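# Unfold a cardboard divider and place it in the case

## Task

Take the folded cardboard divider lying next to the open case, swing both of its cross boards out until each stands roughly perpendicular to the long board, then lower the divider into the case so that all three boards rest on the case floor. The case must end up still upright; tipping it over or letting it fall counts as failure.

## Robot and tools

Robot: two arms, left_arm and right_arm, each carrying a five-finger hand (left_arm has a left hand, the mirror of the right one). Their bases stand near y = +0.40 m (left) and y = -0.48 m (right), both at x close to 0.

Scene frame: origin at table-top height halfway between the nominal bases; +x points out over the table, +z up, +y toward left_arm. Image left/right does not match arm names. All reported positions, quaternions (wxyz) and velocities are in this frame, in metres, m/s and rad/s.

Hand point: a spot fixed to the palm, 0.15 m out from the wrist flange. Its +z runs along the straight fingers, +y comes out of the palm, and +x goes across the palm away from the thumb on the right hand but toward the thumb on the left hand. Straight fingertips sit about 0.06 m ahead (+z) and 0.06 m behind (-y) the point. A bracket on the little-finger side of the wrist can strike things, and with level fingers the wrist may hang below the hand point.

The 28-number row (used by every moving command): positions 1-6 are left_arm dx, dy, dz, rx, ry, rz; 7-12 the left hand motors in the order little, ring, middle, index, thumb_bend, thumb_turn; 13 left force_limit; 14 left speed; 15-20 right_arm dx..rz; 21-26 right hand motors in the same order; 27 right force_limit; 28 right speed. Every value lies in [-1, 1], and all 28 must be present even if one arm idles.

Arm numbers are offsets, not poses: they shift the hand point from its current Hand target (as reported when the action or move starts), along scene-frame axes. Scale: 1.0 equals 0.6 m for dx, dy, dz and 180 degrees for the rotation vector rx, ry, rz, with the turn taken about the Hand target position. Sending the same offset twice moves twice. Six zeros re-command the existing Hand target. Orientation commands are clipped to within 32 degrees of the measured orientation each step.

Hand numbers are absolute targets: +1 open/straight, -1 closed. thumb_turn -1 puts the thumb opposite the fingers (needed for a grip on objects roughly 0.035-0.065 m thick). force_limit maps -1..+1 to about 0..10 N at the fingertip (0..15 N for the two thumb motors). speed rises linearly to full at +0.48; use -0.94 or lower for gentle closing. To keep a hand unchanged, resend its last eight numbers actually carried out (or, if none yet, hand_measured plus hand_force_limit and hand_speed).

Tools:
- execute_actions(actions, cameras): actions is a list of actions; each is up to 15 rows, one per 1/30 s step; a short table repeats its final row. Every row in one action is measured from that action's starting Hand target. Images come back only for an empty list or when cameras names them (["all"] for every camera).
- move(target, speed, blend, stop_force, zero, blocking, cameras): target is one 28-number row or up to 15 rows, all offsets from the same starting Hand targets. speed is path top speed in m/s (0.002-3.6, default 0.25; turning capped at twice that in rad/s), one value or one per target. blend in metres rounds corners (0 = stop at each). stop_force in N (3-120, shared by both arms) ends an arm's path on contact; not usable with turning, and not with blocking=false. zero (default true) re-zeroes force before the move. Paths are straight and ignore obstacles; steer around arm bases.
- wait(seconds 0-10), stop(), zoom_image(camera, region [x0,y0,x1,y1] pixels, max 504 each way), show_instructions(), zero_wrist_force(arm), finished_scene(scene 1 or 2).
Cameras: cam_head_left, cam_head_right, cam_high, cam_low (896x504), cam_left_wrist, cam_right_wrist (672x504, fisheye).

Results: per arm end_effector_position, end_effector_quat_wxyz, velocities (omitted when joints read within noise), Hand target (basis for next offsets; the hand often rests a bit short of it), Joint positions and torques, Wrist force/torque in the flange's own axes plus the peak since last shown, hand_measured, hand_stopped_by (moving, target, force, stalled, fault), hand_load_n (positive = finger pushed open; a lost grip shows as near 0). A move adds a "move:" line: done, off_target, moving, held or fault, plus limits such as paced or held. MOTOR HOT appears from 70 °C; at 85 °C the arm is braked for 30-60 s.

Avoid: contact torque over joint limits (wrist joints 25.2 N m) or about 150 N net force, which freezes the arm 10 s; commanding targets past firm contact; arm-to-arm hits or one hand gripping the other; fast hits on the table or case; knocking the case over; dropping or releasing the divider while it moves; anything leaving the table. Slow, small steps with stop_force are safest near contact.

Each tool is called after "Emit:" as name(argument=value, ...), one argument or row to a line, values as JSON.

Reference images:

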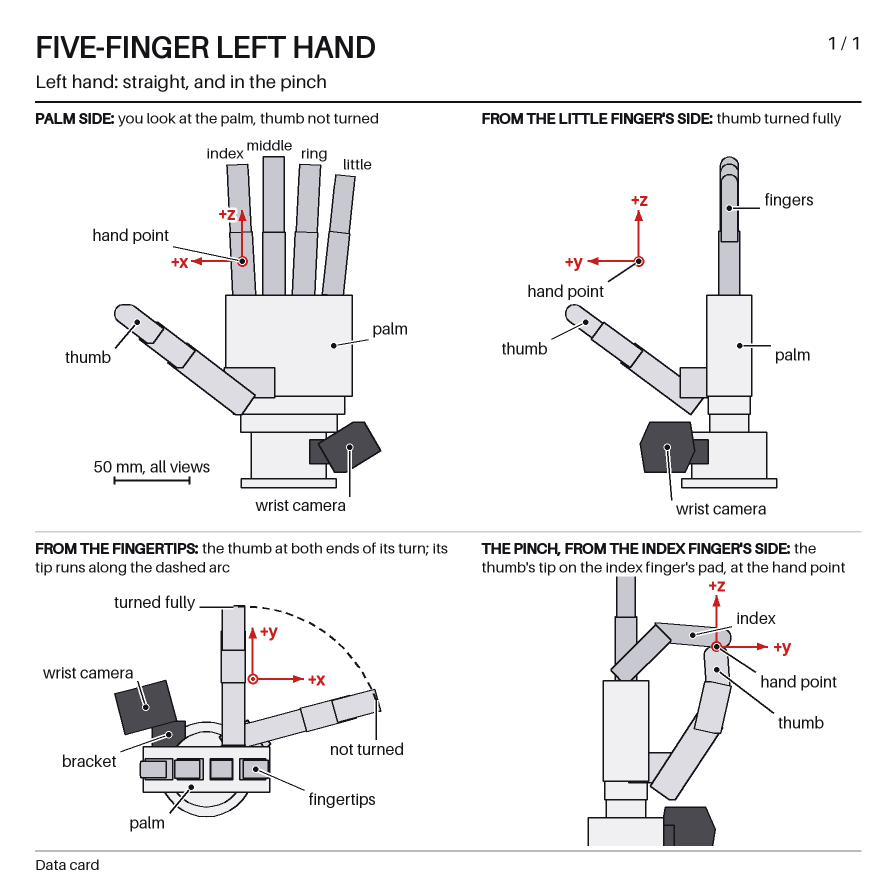

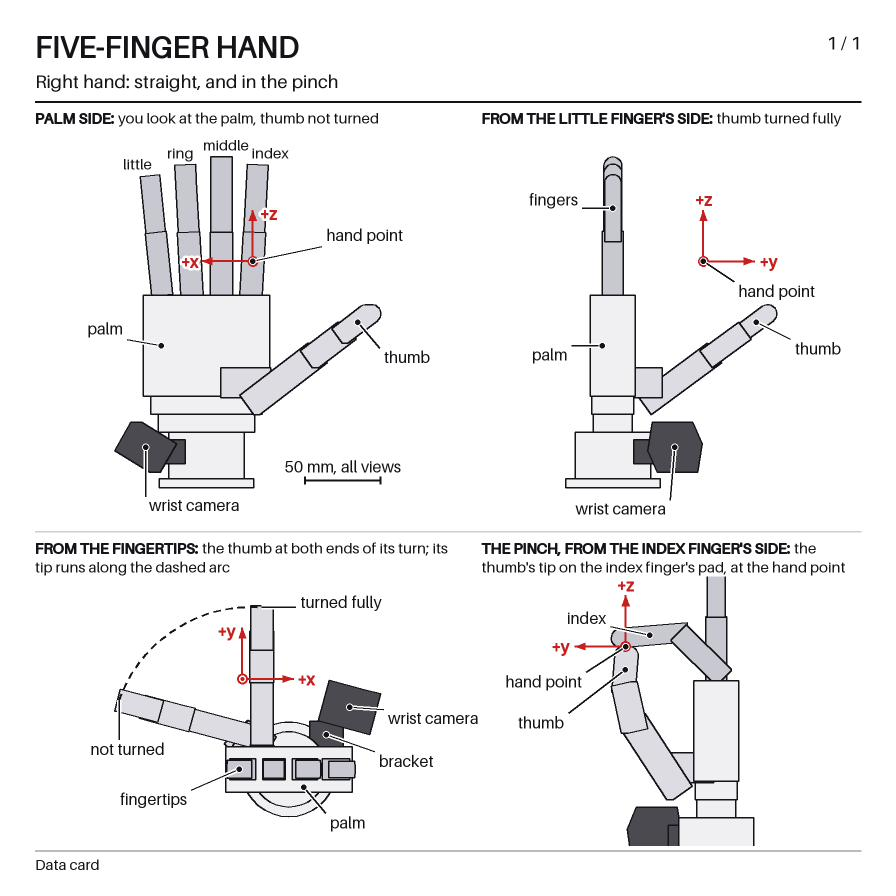

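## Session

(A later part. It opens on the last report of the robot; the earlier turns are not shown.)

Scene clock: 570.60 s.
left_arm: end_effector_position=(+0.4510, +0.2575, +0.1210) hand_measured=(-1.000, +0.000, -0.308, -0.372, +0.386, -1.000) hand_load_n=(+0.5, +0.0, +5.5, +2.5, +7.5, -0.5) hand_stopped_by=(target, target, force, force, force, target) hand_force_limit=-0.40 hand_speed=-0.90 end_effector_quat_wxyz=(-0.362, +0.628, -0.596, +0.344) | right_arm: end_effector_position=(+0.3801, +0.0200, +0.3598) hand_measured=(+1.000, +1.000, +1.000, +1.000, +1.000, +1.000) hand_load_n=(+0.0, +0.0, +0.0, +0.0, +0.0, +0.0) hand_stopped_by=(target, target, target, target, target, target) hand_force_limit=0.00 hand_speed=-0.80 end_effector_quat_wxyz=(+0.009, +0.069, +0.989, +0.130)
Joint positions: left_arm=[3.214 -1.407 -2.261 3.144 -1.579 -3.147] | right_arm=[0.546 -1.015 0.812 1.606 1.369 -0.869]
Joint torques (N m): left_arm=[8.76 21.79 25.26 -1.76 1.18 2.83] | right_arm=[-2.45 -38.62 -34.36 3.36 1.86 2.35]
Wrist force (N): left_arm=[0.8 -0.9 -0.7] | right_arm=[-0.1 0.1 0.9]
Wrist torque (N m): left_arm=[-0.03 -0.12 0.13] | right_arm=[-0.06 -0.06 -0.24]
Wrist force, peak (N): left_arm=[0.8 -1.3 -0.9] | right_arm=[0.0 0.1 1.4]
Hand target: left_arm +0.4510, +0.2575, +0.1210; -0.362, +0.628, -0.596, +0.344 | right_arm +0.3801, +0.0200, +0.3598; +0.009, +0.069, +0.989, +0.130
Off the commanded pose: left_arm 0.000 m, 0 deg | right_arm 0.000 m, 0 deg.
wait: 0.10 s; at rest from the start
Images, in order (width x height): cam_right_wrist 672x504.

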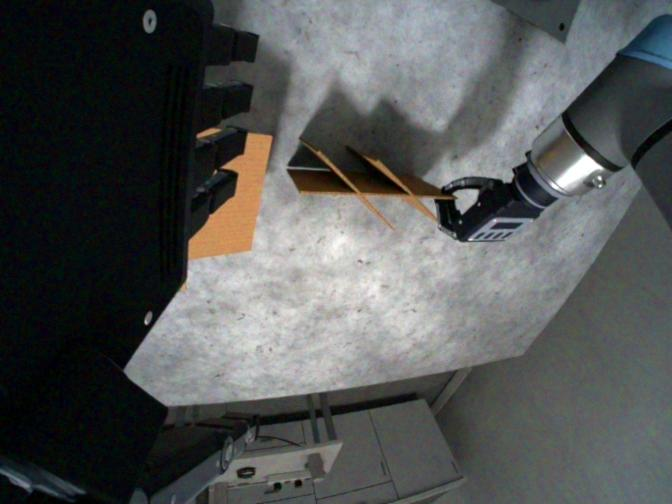

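Emit:
move(
  target=[
    [0,0,0,0,0,0,-1,0,-0.6,-0.6,-0.1,-1,-0.4,-0.9,0.057,0.263,-0.07,0,0,0,-1,-1,-1,1,1,1,0,-0.2],
    [0,0,0,0,0,0,-1,0,-0.6,-0.6,-0.1,-1,-0.4,-0.9,0.057,0.263,-0.2,0,0,0,-1,-1,-1,1,1,1,0,-0.2],
  ],
  speed=0.15,
  cameras=["all"],
)

Emit:
zoom_image(
  camera="cam_high",
  region=[460, 100, 620, 250],
)

Emit:
zoom_image(
  camera="cam_right_wrist",
  region=[170, 60, 490, 300],
)

Scene clock: 638.73 s.
left_arm: end_effector_position=(+0.4510, +0.2575, +0.1210) hand_measured=(-1.000, +0.000, -0.308, -0.372, +0.386, -1.000) hand_load_n=(+0.0, +0.0, +5.0, +2.5, +7.5, -0.5) hand_stopped_by=(target, target, force, force, force, target) hand_force_limit=-0.40 hand_speed=-0.90 end_effector_quat_wxyz=(-0.362, +0.628, -0.596, +0.344) | right_arm: end_effector_position=(+0.4138, +0.1772, +0.2395) hand_measured=(-1.000, -1.000, -1.000, +1.000, +1.000, +1.000) hand_load_n=(+0.5, +0.0, +0.0, +0.0, +0.0, +0.0) hand_stopped_by=(target, target, target, target, target, target) hand_force_limit=0.00 hand_speed=-0.20 end_effector_quat_wxyz=(+0.012, +0.070, +0.988, +0.134)
Joint positions: left_arm=[3.214 -1.407 -2.261 3.144 -1.579 -3.147] | right_arm=[0.728 -0.423 0.035 1.747 1.401 -0.686]
Joint torques (N m): left_arm=[7.91 20.66 24.62 -1.29 0.33 2.81] | right_arm=[-2.34 -66.04 -4.41 0.63 -2.59 1.62]
Wrist force (N): left_arm=[0.8 -1.1 -0.8] | right_arm=[0.1 0.0 0.8]
Wrist torque (N m): left_arm=[-0.03 -0.12 0.12] | right_arm=[-0.09 -0.07 -0.01]
Wrist force, peak (N): left_arm=[0.8 -1.0 -0.9] | right_arm=[-0.2 -0.2 2.2]
Hand target: left_arm +0.4510, +0.2575, +0.1210; -0.362, +0.628, -0.596, +0.344 | right_arm +0.4143, +0.1778, +0.2398; +0.009, +0.069, +0.989, +0.130
Off the commanded pose: left_arm 0.000 m, 0 deg | right_arm 0.001 m, 1 deg.
elbow stopped short (right arm): the move would have taken joint 3 (elbow) straighter than the controller allows.
elbow read too straight (right arm): the controller reads joint 3 (elbow) straighter than it allows; while it does, the hand can move without a command.
move: done

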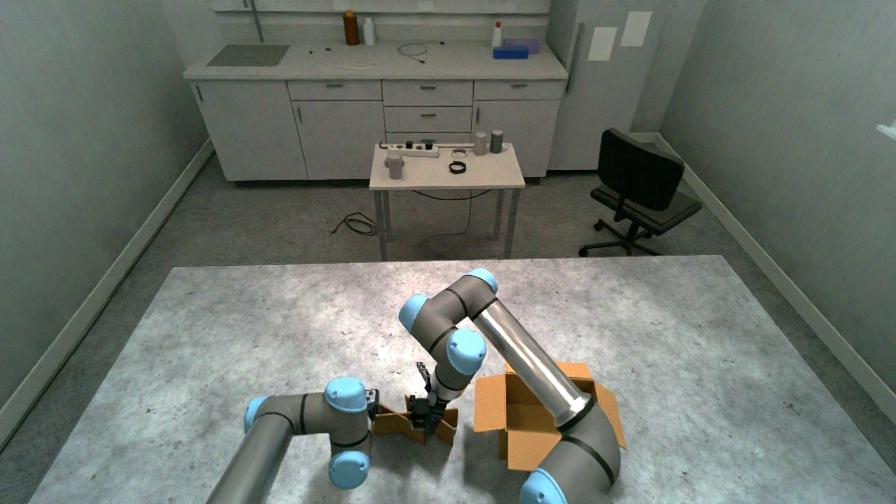

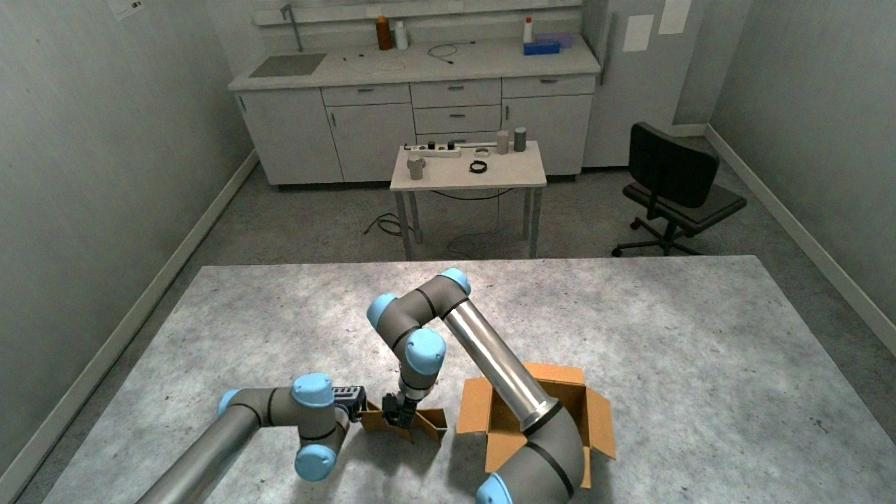

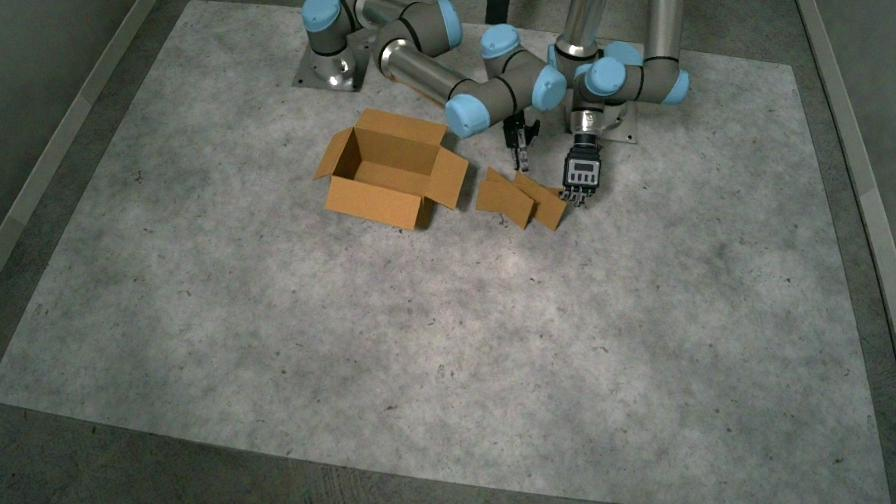

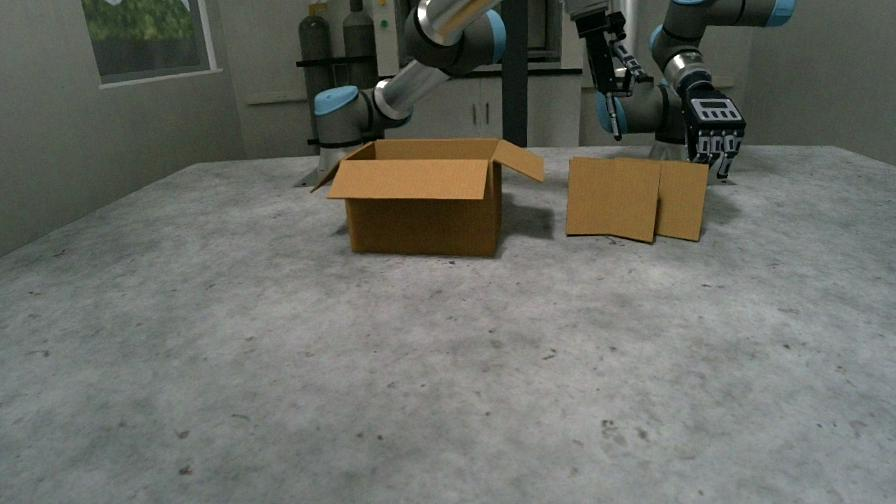

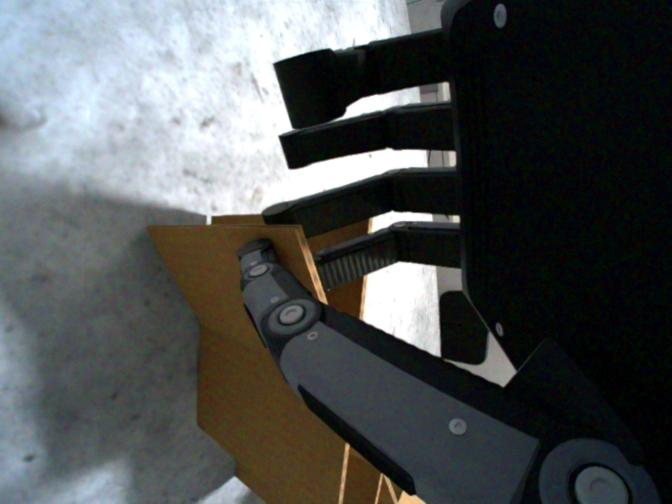

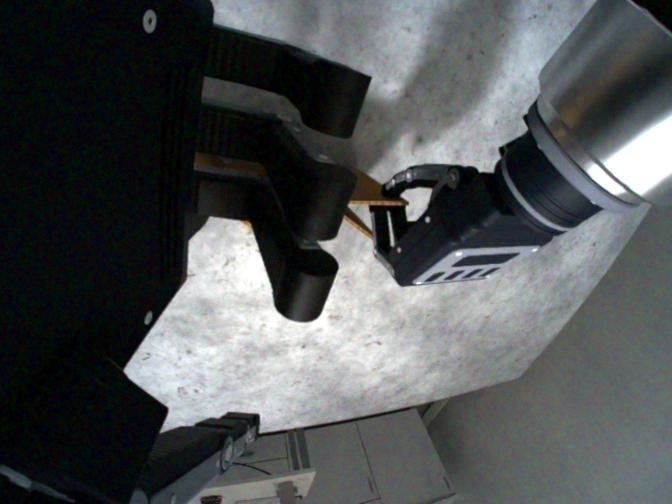

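Scaled by 3.150 from the camera's 896x504 image, which has a finer 1280x720 frame.

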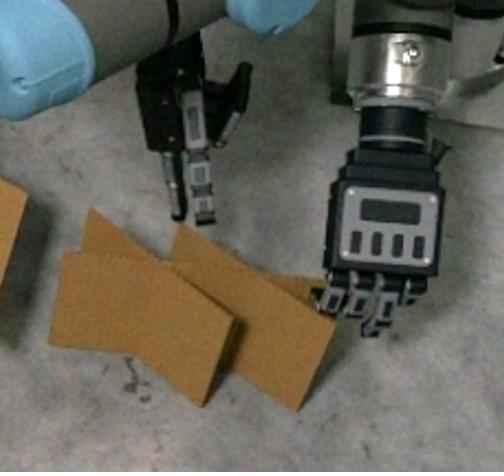

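Scaled by 1.575 from the camera's 672x504 image, which has a finer 960x720 frame.

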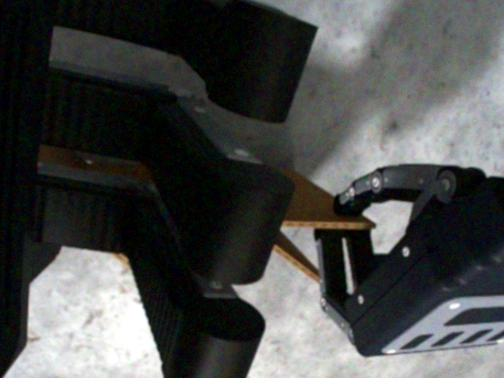

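Emit:
move(
  target=[0,0,0,0,0,0,-1,0,-0.6,-0.6,-0.1,-1,-0.4,-0.9,-0.0095,-0.0763,0.017,0.165,-0.0232,0,-1,-1,-1,1,1,1,0,-0.2],
  speed=0.15,
  cameras=["cam_high","cam_low","cam_right_wrist","cam_head_left"],
)

Emit:
zoom_image(
  camera="cam_high",
  region=[460, 100, 620, 250],
)

Emit:
zoom_image(
  camera="cam_low",
  region=[540, 20, 760, 250],
)

Scene clock: 690.33 s.
left_arm: end_effector_position=(+0.4510, +0.2575, +0.1210) hand_measured=(-1.000, +0.000, -0.308, -0.372, +0.386, -1.000) hand_load_n=(+0.0, +0.0, +5.5, +2.5, +7.5, -0.5) hand_stopped_by=(target, target, force, force, force, target) hand_force_limit=-0.40 hand_speed=-0.90 end_effector_quat_wxyz=(-0.362, +0.628, -0.596, +0.344) | right_arm: end_effector_position=(+0.4086, +0.1320, +0.2499) hand_measured=(-1.000, -1.000, -1.000, +1.000, +1.000, +1.000) hand_load_n=(+0.0, +0.0, +0.0, +0.5, +0.0, +0.5) hand_stopped_by=(target, target, target, target, target, target) hand_force_limit=0.00 hand_speed=-0.20 end_effector_quat_wxyz=(+0.027, +0.065, +0.922, +0.381)
Joint positions: left_arm=[3.214 -1.407 -2.261 3.144 -1.579 -3.147] | right_arm=[0.557 -0.991 1.196 0.796 0.998 -0.702]
Joint torques (N m): left_arm=[7.31 19.29 23.32 -1.22 -0.63 2.63] | right_arm=[8.14 -41.17 -31.8 0.55 0.13 -1.84]
Wrist force (N): left_arm=[0.5 -0.9 -0.7] | right_arm=[-0.3 -0.8 0.7]
Wrist torque (N m): left_arm=[-0.02 -0.09 0.11] | right_arm=[-0.17 -0.04 -0.28]
Wrist force, peak (N): left_arm=[0.6 -1.3 -1.1] | right_arm=[-0.2 -1.2 0.7]
Hand target: left_arm +0.4510, +0.2575, +0.1210; -0.362, +0.628, -0.596, +0.344 | right_arm +0.4086, +0.1321, +0.2500; +0.027, +0.065, +0.922, +0.382
Off the commanded pose: left_arm 0.000 m, 0 deg | right_arm 0.000 m, 0 deg.
move: done
Images, in order (width x height): cam_head_left 896x504, cam_high 896x504, cam_low 896x504, cam_right_wrist 672x504.

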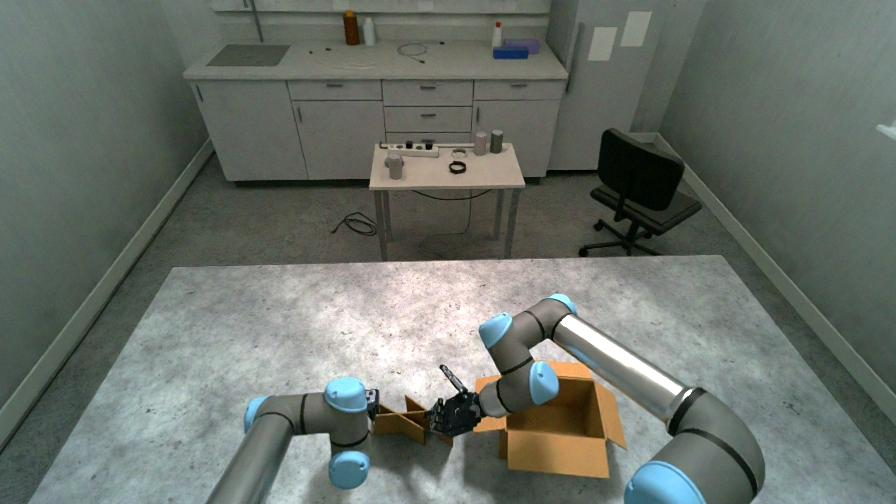

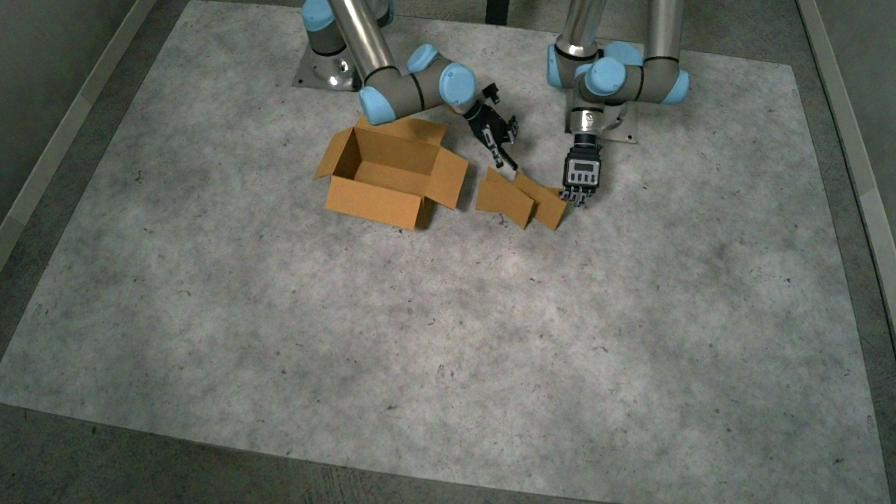

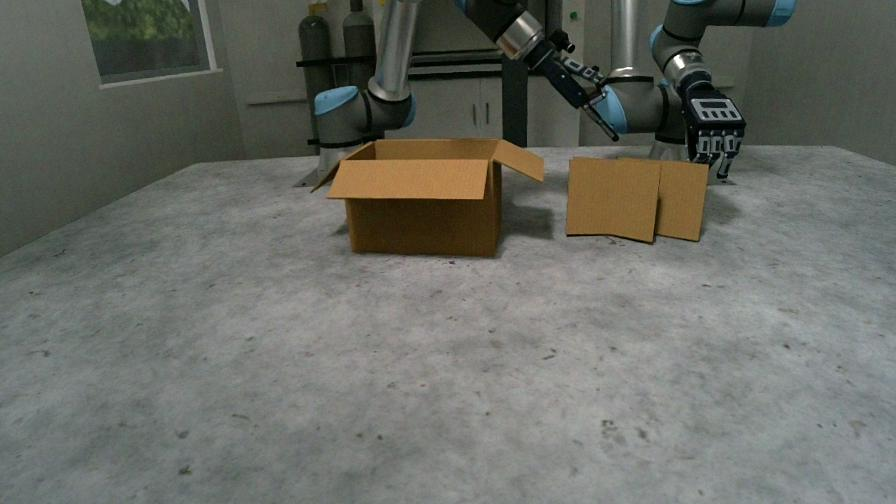

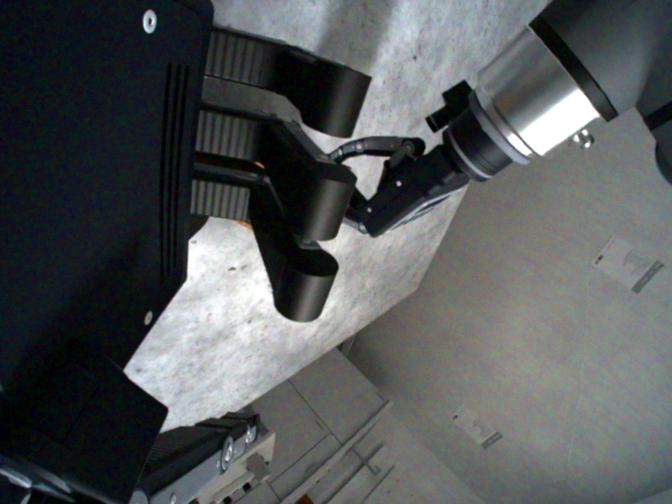

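Scaled by 3.150 from the camera's 896x504 image, which has a finer 1280x720 frame.

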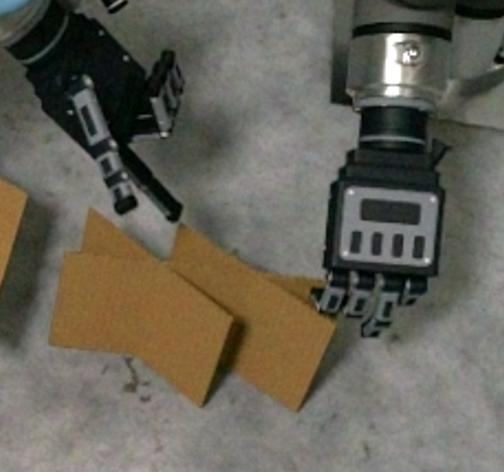

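Scaled by 2.191 from the camera's 896x504 image, which has a finer 1280x720 frame.

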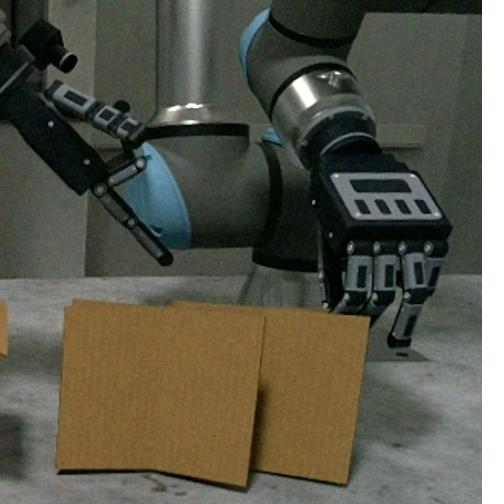

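Emit:
move(
  target=[0,0,0,0,0,0,-1,0,-0.6,-0.6,-0.1,-1,-0.4,-0.9,0.005,0.0,-0.1,0,0,0,-1,-1,-1,1,1,1,0,-0.2],
  speed=0.06,
  stop_force=4,
  cameras=["cam_high","cam_low","cam_left_wrist"],
)

Emit:
zoom_image(
  camera="cam_high",
  region=[460, 100, 620, 250],
)

Emit:
zoom_image(
  camera="cam_low",
  region=[540, 70, 760, 250],
)

Scene clock: 709.87 s.
left_arm: end_effector_position=(+0.4510, +0.2575, +0.1210) hand_measured=(-1.000, +0.000, -0.308, -0.372, +0.386, -1.000) hand_load_n=(+0.0, +0.0, +5.0, +3.0, +7.5, -0.5) hand_stopped_by=(target, target, force, force, force, target) hand_force_limit=-0.40 hand_speed=-0.90 end_effector_quat_wxyz=(-0.362, +0.628, -0.596, +0.344) | right_arm: end_effector_position=(+0.4116, +0.1320, +0.1900) hand_measured=(-1.000, -1.000, -1.000, +1.000, +1.000, +1.000) hand_load_n=(+0.0, +0.0, +0.0, +0.0, +0.0, +0.0) hand_stopped_by=(target, target, target, target, target, target) hand_force_limit=0.00 hand_speed=-0.20 end_effector_quat_wxyz=(+0.027, +0.065, +0.922, +0.382)
Joint positions: left_arm=[3.214 -1.407 -2.261 3.144 -1.579 -3.147] | right_arm=[0.555 -0.945 1.28 0.668 0.996 -0.705]
Joint torques (N m): left_arm=[7.34 20.56 23.07 -1.06 -1.63 2.64] | right_arm=[-0.34 -50.79 -35.55 0.76 -1.87 2.01]
Wrist force (N): left_arm=[0.7 -0.9 -0.6] | right_arm=[-0.1 -0.7 0.5]
Wrist torque (N m): left_arm=[-0.03 -0.11 0.11] | right_arm=[-0.14 -0.04 -0.08]
Wrist force, peak (N): left_arm=[0.8 -1.4 -0.7] | right_arm=[-0.1 -1.1 1.0]
Hand target: left_arm +0.4510, +0.2575, +0.1210; -0.362, +0.628, -0.596, +0.344 | right_arm +0.4116, +0.1321, +0.1900; +0.027, +0.065, +0.922, +0.382
Off the commanded pose: left_arm 0.000 m, 0 deg | right_arm 0.000 m, 0 deg.
move: done
Images, in order (width x height): cam_high 896x504, cam_low 896x504, cam_left_wrist 672x504.

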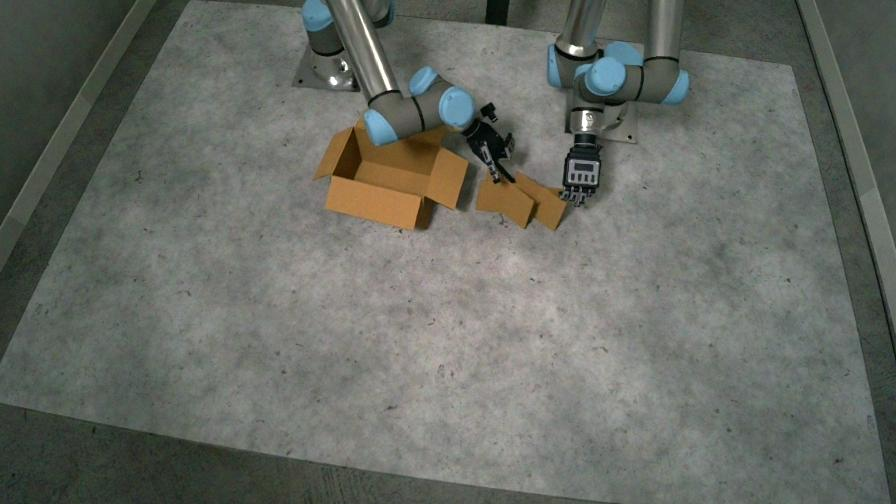

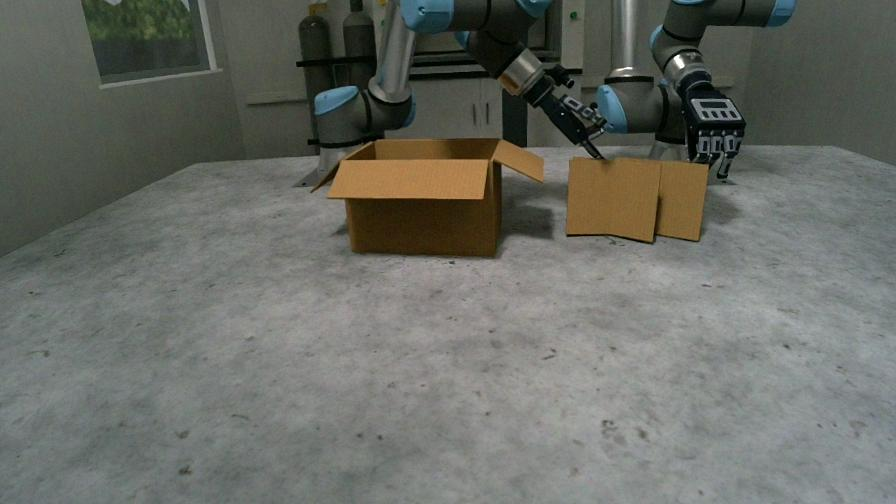

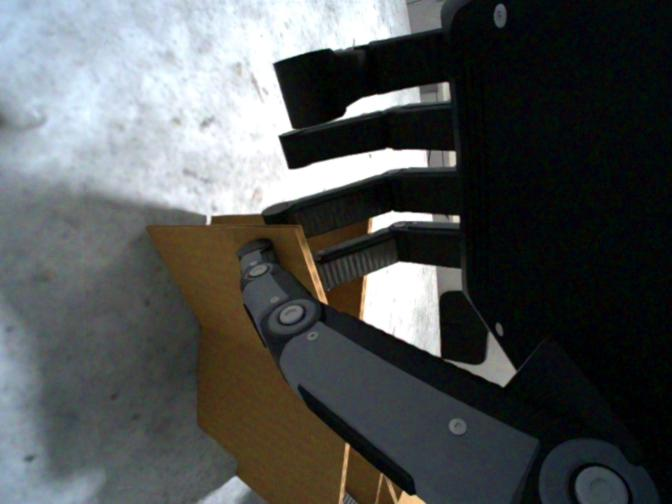

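Scaled by 3.150 from the camera's 896x504 image, which has a finer 1280x720 frame.

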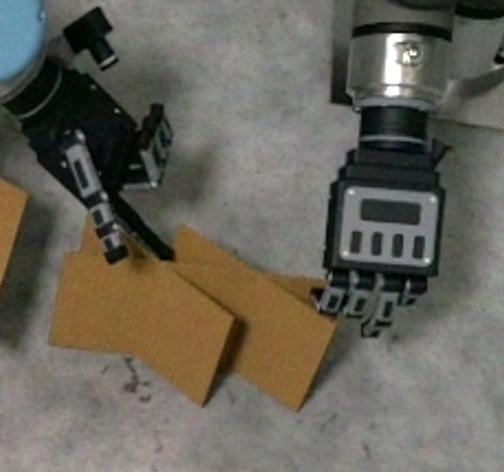

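Scaled by 2.291 from the camera's 896x504 image, which has a finer 1280x720 frame.

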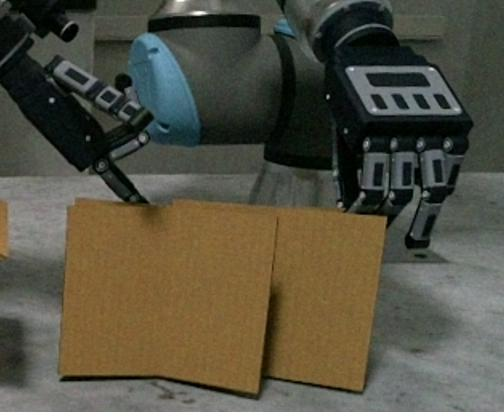

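Emit:
move(
  target=[
    [0,0,0,0,0,0,-1,0,-0.6,-0.6,-0.1,-1,-0.4,-0.9,-0.0117,0.0102,0,0,0,0,-1,-1,-1,1,1,1,0,-0.2],
    [0,0,0,0,0,0,-1,0,-0.6,-0.6,-0.1,-1,-0.4,-0.9,-0.0335,0.0252,0,0,0,0,-1,-1,-1,1,1,1,0,-0.2],
    [0,0,0,0,0,0,-1,0,-0.6,-0.6,-0.1,-1,-0.4,-0.9,-0.0503,0.0452,0,0,0,0,-1,-1,-1,1,1,1,0,-0.2],
  ],
  speed=0.04,
  stop_force=15,
  cameras=["cam_high","cam_low","cam_left_wrist"],
)

Emit:
zoom_image(
  camera="cam_high",
  region=[460, 100, 620, 250],
)

Emit:
zoom_image(
  camera="cam_low",
  region=[540, 70, 760, 250],
)

Scene clock: 724.80 s.
left_arm: end_effector_position=(+0.4510, +0.2575, +0.1210) hand_measured=(-1.000, +0.000, -0.308, -0.374, +0.386, -1.000) hand_load_n=(+0.0, +0.0, +6.0, +1.5, +7.5, +0.0) hand_stopped_by=(target, target, force, force, force, target) hand_force_limit=-0.40 hand_speed=-0.90 end_effector_quat_wxyz=(-0.362, +0.628, -0.596, +0.344) | right_arm: end_effector_position=(+0.3814, +0.1592, +0.1900) hand_measured=(-1.000, -1.000, -1.000, +1.000, +1.000, +1.000) hand_load_n=(+0.0, +0.0, +0.0, +0.0, -0.5, +0.0) hand_stopped_by=(target, target, target, target, target, target) hand_force_limit=0.00 hand_speed=-0.20 end_effector_quat_wxyz=(+0.027, +0.065, +0.922, +0.382)
Joint positions: left_arm=[3.214 -1.407 -2.261 3.144 -1.579 -3.147] | right_arm=[0.628 -0.953 1.285 0.633 1.037 -0.633]
Joint torques (N m): left_arm=[5.89 18.31 21.67 -0.69 -1.92 2.49] | right_arm=[-7.04 -50.28 -7.49 2.47 -2.93 -2.28]
Wrist force (N): left_arm=[1.0 -1.9 -1.2] | right_arm=[-0.4 -0.6 0.4]
Wrist torque (N m): left_arm=[-0.03 -0.14 0.13] | right_arm=[-0.09 -0.02 -0.18]
Wrist force, peak (N): left_arm=[0.7 -2.4 -1.3] | right_arm=[-0.8 -1.1 0.7]
Hand target: left_arm +0.4510, +0.2575, +0.1210; -0.362, +0.628, -0.596, +0.344 | right_arm +0.3814, +0.1592, +0.1900; +0.027, +0.065, +0.922, +0.382
Off the commanded pose: left_arm 0.000 m, 0 deg | right_arm 0.000 m, 0 deg.
move: done
Images, in order (width x height): cam_high 896x504, cam_low 896x504, cam_left_wrist 672x504.

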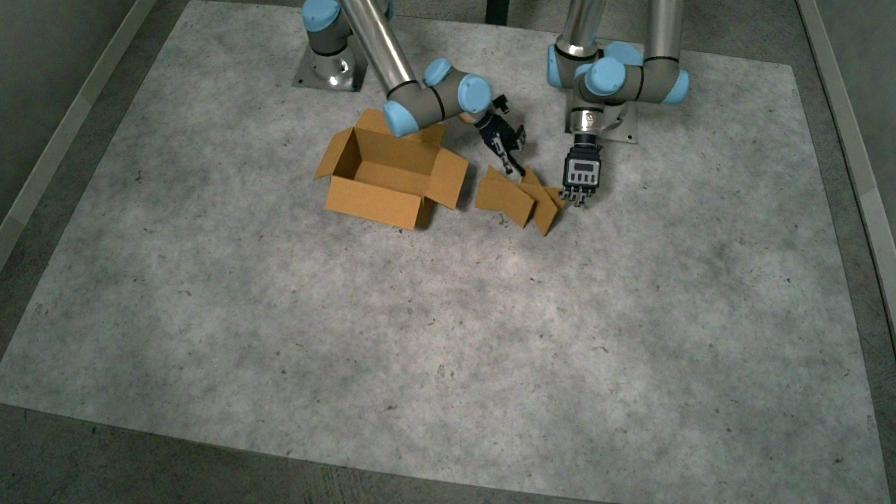

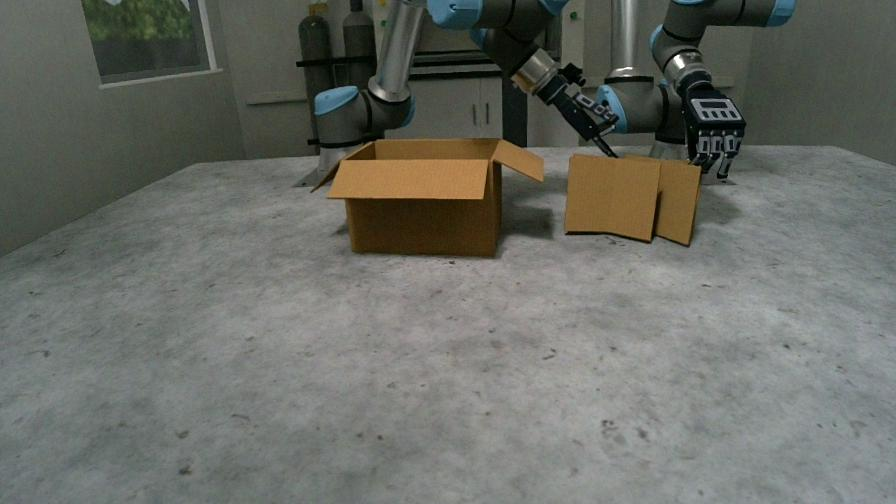

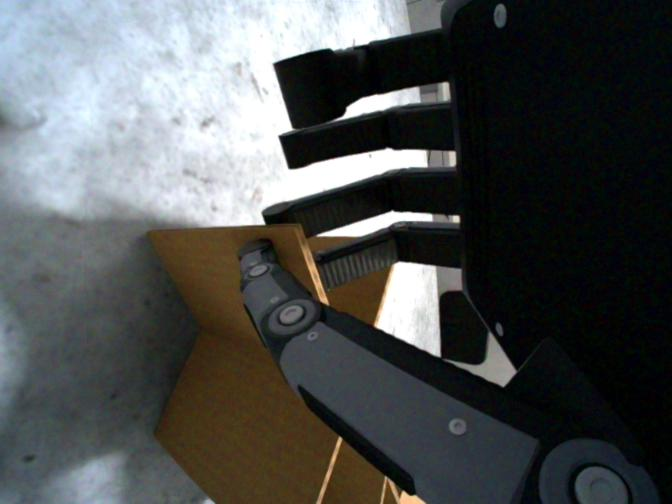

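Scaled by 3.150 from the camera's 896x504 image, which has a finer 1280x720 frame.

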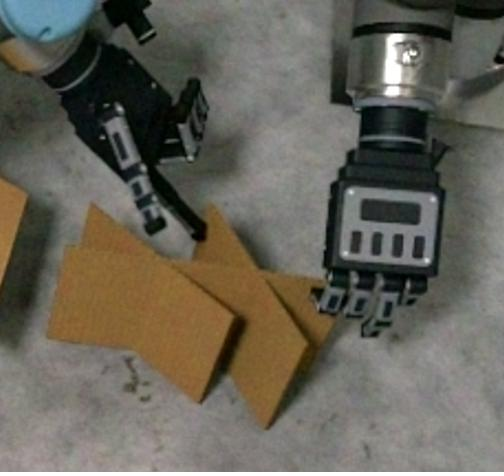

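Scaled by 2.291 from the camera's 896x504 image, which has a finer 1280x720 frame.

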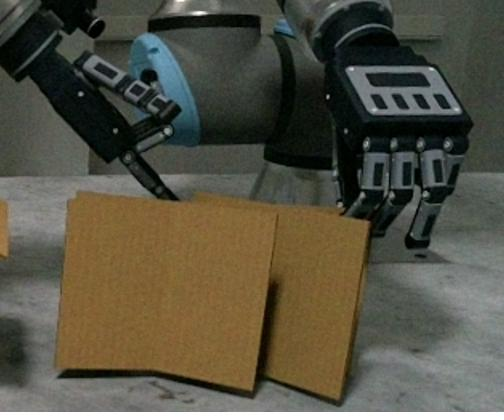

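Emit:
move(
  target=[
    [0,0,0,0,0,0,-1,0,-0.6,-0.6,-0.1,-1,-0.4,-0.9,-0.0112,0.0338,0,0,0,0,-1,-1,-1,1,1,1,0,-0.2],
    [0,0,0,0,0,0,-1,0,-0.6,-0.6,-0.1,-1,-0.4,-0.9,-0.015,0.051,0,0,0,0,-1,-1,-1,1,1,1,0,-0.2],
  ],
  speed=0.04,
  stop_force=15,
  cameras=["cam_high","cam_low","cam_left_wrist"],
)

Emit:
zoom_image(
  camera="cam_high",
  region=[460, 100, 620, 250],
)

Emit:
zoom_image(
  camera="cam_low",
  region=[540, 70, 760, 250],
)

Scene clock: 735.83 s.
left_arm: end_effector_position=(+0.4510, +0.2575, +0.1210) hand_measured=(-1.000, +0.000, -0.308, -0.372, +0.386, -1.000) hand_load_n=(+0.0, +0.0, +6.5, +2.0, +6.5, +0.0) hand_stopped_by=(target, target, force, force, force, target) hand_force_limit=-0.40 hand_speed=-0.90 end_effector_quat_wxyz=(-0.362, +0.628, -0.596, +0.344) | right_arm: end_effector_position=(+0.3724, +0.1898, +0.1900) hand_measured=(-1.000, -1.000, -1.000, +1.000, +1.000, +1.000) hand_load_n=(+0.0, +0.0, +0.0, +0.0, +0.0, +0.0) hand_stopped_by=(target, target, target, target, target, target) hand_force_limit=0.00 hand_speed=-0.20 end_effector_quat_wxyz=(+0.027, +0.065, +0.922, +0.382)
Joint positions: left_arm=[3.214 -1.407 -2.261 3.144 -1.579 -3.147] | right_arm=[0.683 -0.914 1.214 0.64 1.069 -0.582]
Joint torques (N m): left_arm=[5.06 18.1 18.77 -0.6 -1.88 2.45] | right_arm=[-7.82 -51.93 -7.24 -0.33 -2.93 -2.06]
Wrist force (N): left_arm=[0.4 -5.8 -2.4] | right_arm=[-0.5 -0.4 0.6]
Wrist torque (N m): left_arm=[-0.13 -0.11 0.15] | right_arm=[-0.10 -0.01 -0.19]
Wrist force, peak (N): left_arm=[0.4 -6.1 -2.4] | right_arm=[-0.7 -1.2 0.1]
Hand target: left_arm +0.4510, +0.2575, +0.1210; -0.362, +0.628, -0.596, +0.344 | right_arm +0.3724, +0.1898, +0.1900; +0.027, +0.065, +0.922, +0.382
Off the commanded pose: left_arm 0.000 m, 0 deg | right_arm 0.000 m, 0 deg.
move: done
Images, in order (width x height): cam_high 896x504, cam_low 896x504, cam_left_wrist 672x504.

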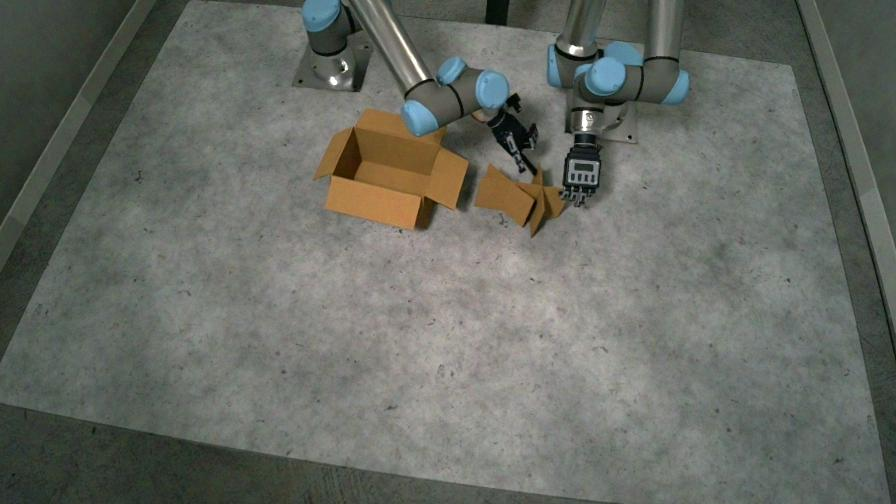

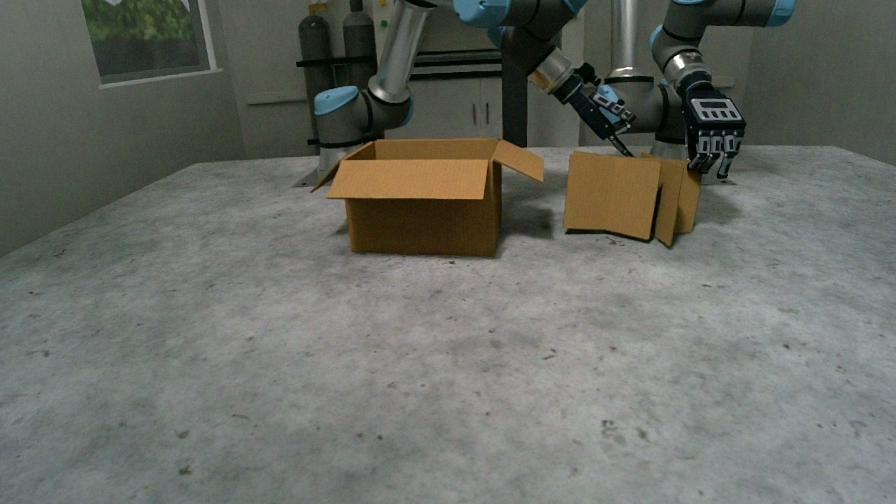

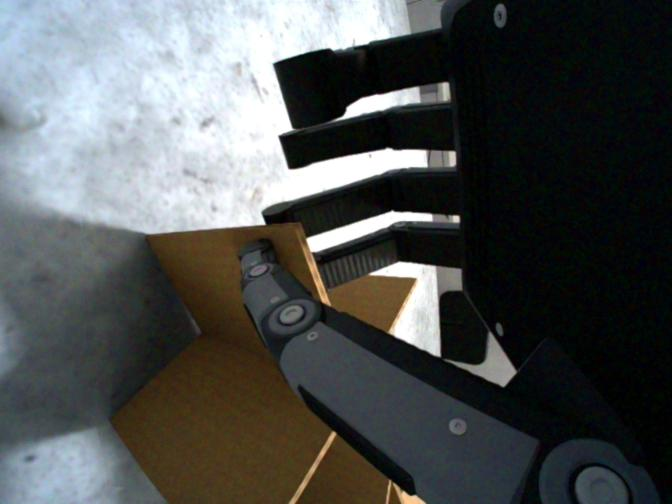

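Scaled by 3.150 from the camera's 896x504 image, which has a finer 1280x720 frame.

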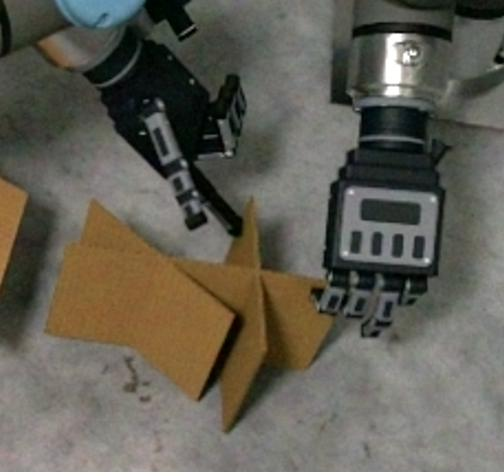

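Scaled by 2.291 from the camera's 896x504 image, which has a finer 1280x720 frame.

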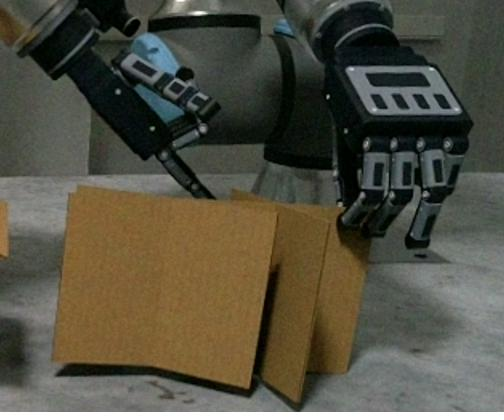

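Emit:
move(
  target=[
    [0,0,0,0,0,0,-1,0,-0.6,-0.6,-0.1,-1,-0.4,-0.9,0.0,0.022,0,0,0,0,-1,-1,-1,1,1,1,0,-0.2],
  ],
  speed=0.04,
  stop_force=15,
  cameras=["cam_high","cam_low","cam_left_wrist"],
)

Emit:
zoom_image(
  camera="cam_high",
  region=[460, 100, 620, 250],
)

Emit:
zoom_image(
  camera="cam_low",
  region=[540, 70, 760, 250],
)

Scene clock: 744.07 s.
left_arm: end_effector_position=(+0.4510, +0.2575, +0.1210) hand_measured=(-1.000, +0.000, -0.308, -0.372, +0.386, -1.000) hand_load_n=(+0.0, +0.0, +6.5, +3.0, +6.5, -0.5) hand_stopped_by=(target, target, force, force, force, target) hand_force_limit=-0.40 hand_speed=-0.90 end_effector_quat_wxyz=(-0.362, +0.628, -0.596, +0.344) | right_arm: end_effector_position=(+0.3724, +0.2030, +0.1900) hand_measured=(-1.000, -1.000, -1.000, +1.000, +1.000, +1.000) hand_load_n=(+0.0, +0.0, +0.0, +0.0, +0.0, +0.0) hand_stopped_by=(target, target, target, target, target, target) hand_force_limit=0.00 hand_speed=-0.20 end_effector_quat_wxyz=(+0.027, +0.065, +0.922, +0.382)
Joint positions: left_arm=[3.214 -1.407 -2.261 3.144 -1.579 -3.147] | right_arm=[0.701 -0.889 1.17 0.651 1.079 -0.565]
Joint torques (N m): left_arm=[5.45 16.98 18.44 -0.42 -1.72 2.57] | right_arm=[-6.68 -52.66 -7.77 -0.11 -2.95 -2.17]
Wrist force (N): left_arm=[0.3 -7.2 -2.9] | right_arm=[-0.3 -0.6 0.9]
Wrist torque (N m): left_arm=[-0.19 -0.11 0.15] | right_arm=[-0.16 -0.08 -0.23]
Wrist force, peak (N): left_arm=[0.0 -7.5 -2.7] | right_arm=[-0.7 -1.4 0.5]
Hand target: left_arm +0.4510, +0.2575, +0.1210; -0.362, +0.628, -0.596, +0.344 | right_arm +0.3724, +0.2030, +0.1900; +0.027, +0.065, +0.922, +0.382
Off the commanded pose: left_arm 0.000 m, 0 deg | right_arm 0.000 m, 0 deg.
move: done
Images, in order (width x height): cam_high 896x504, cam_low 896x504, cam_left_wrist 672x504.

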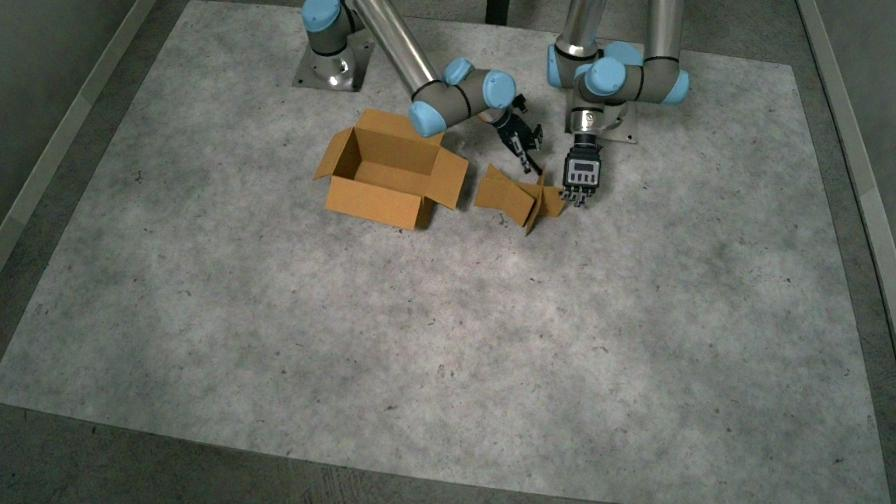

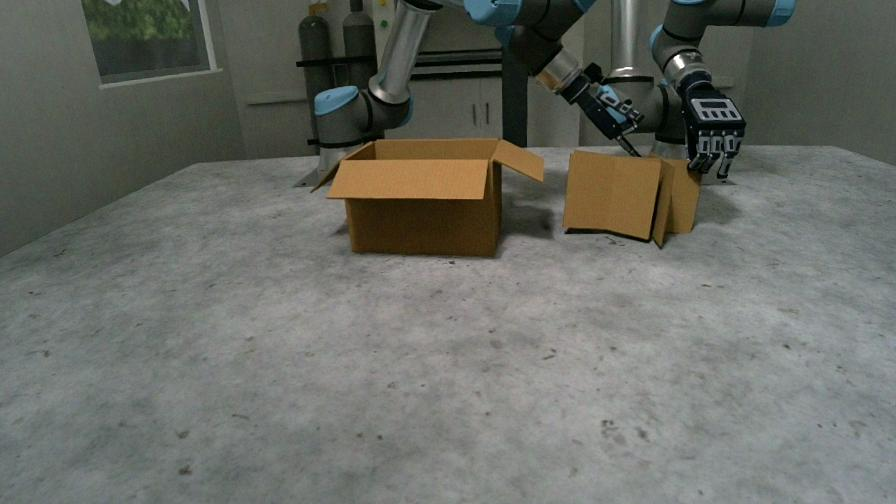

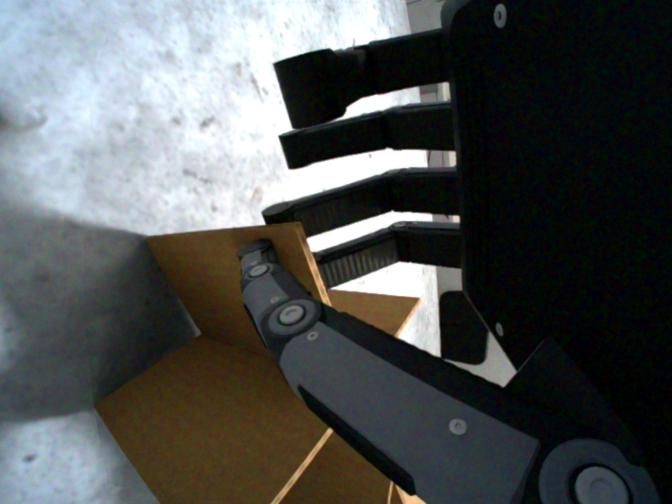

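Scaled by 3.150 from the camera's 896x504 image, which has a finer 1280x720 frame.

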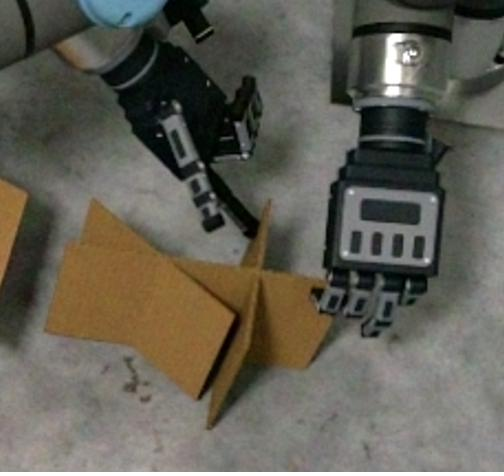

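Scaled by 2.291 from the camera's 896x504 image, which has a finer 1280x720 frame.

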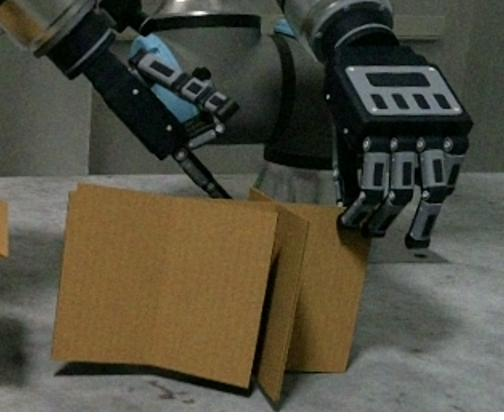

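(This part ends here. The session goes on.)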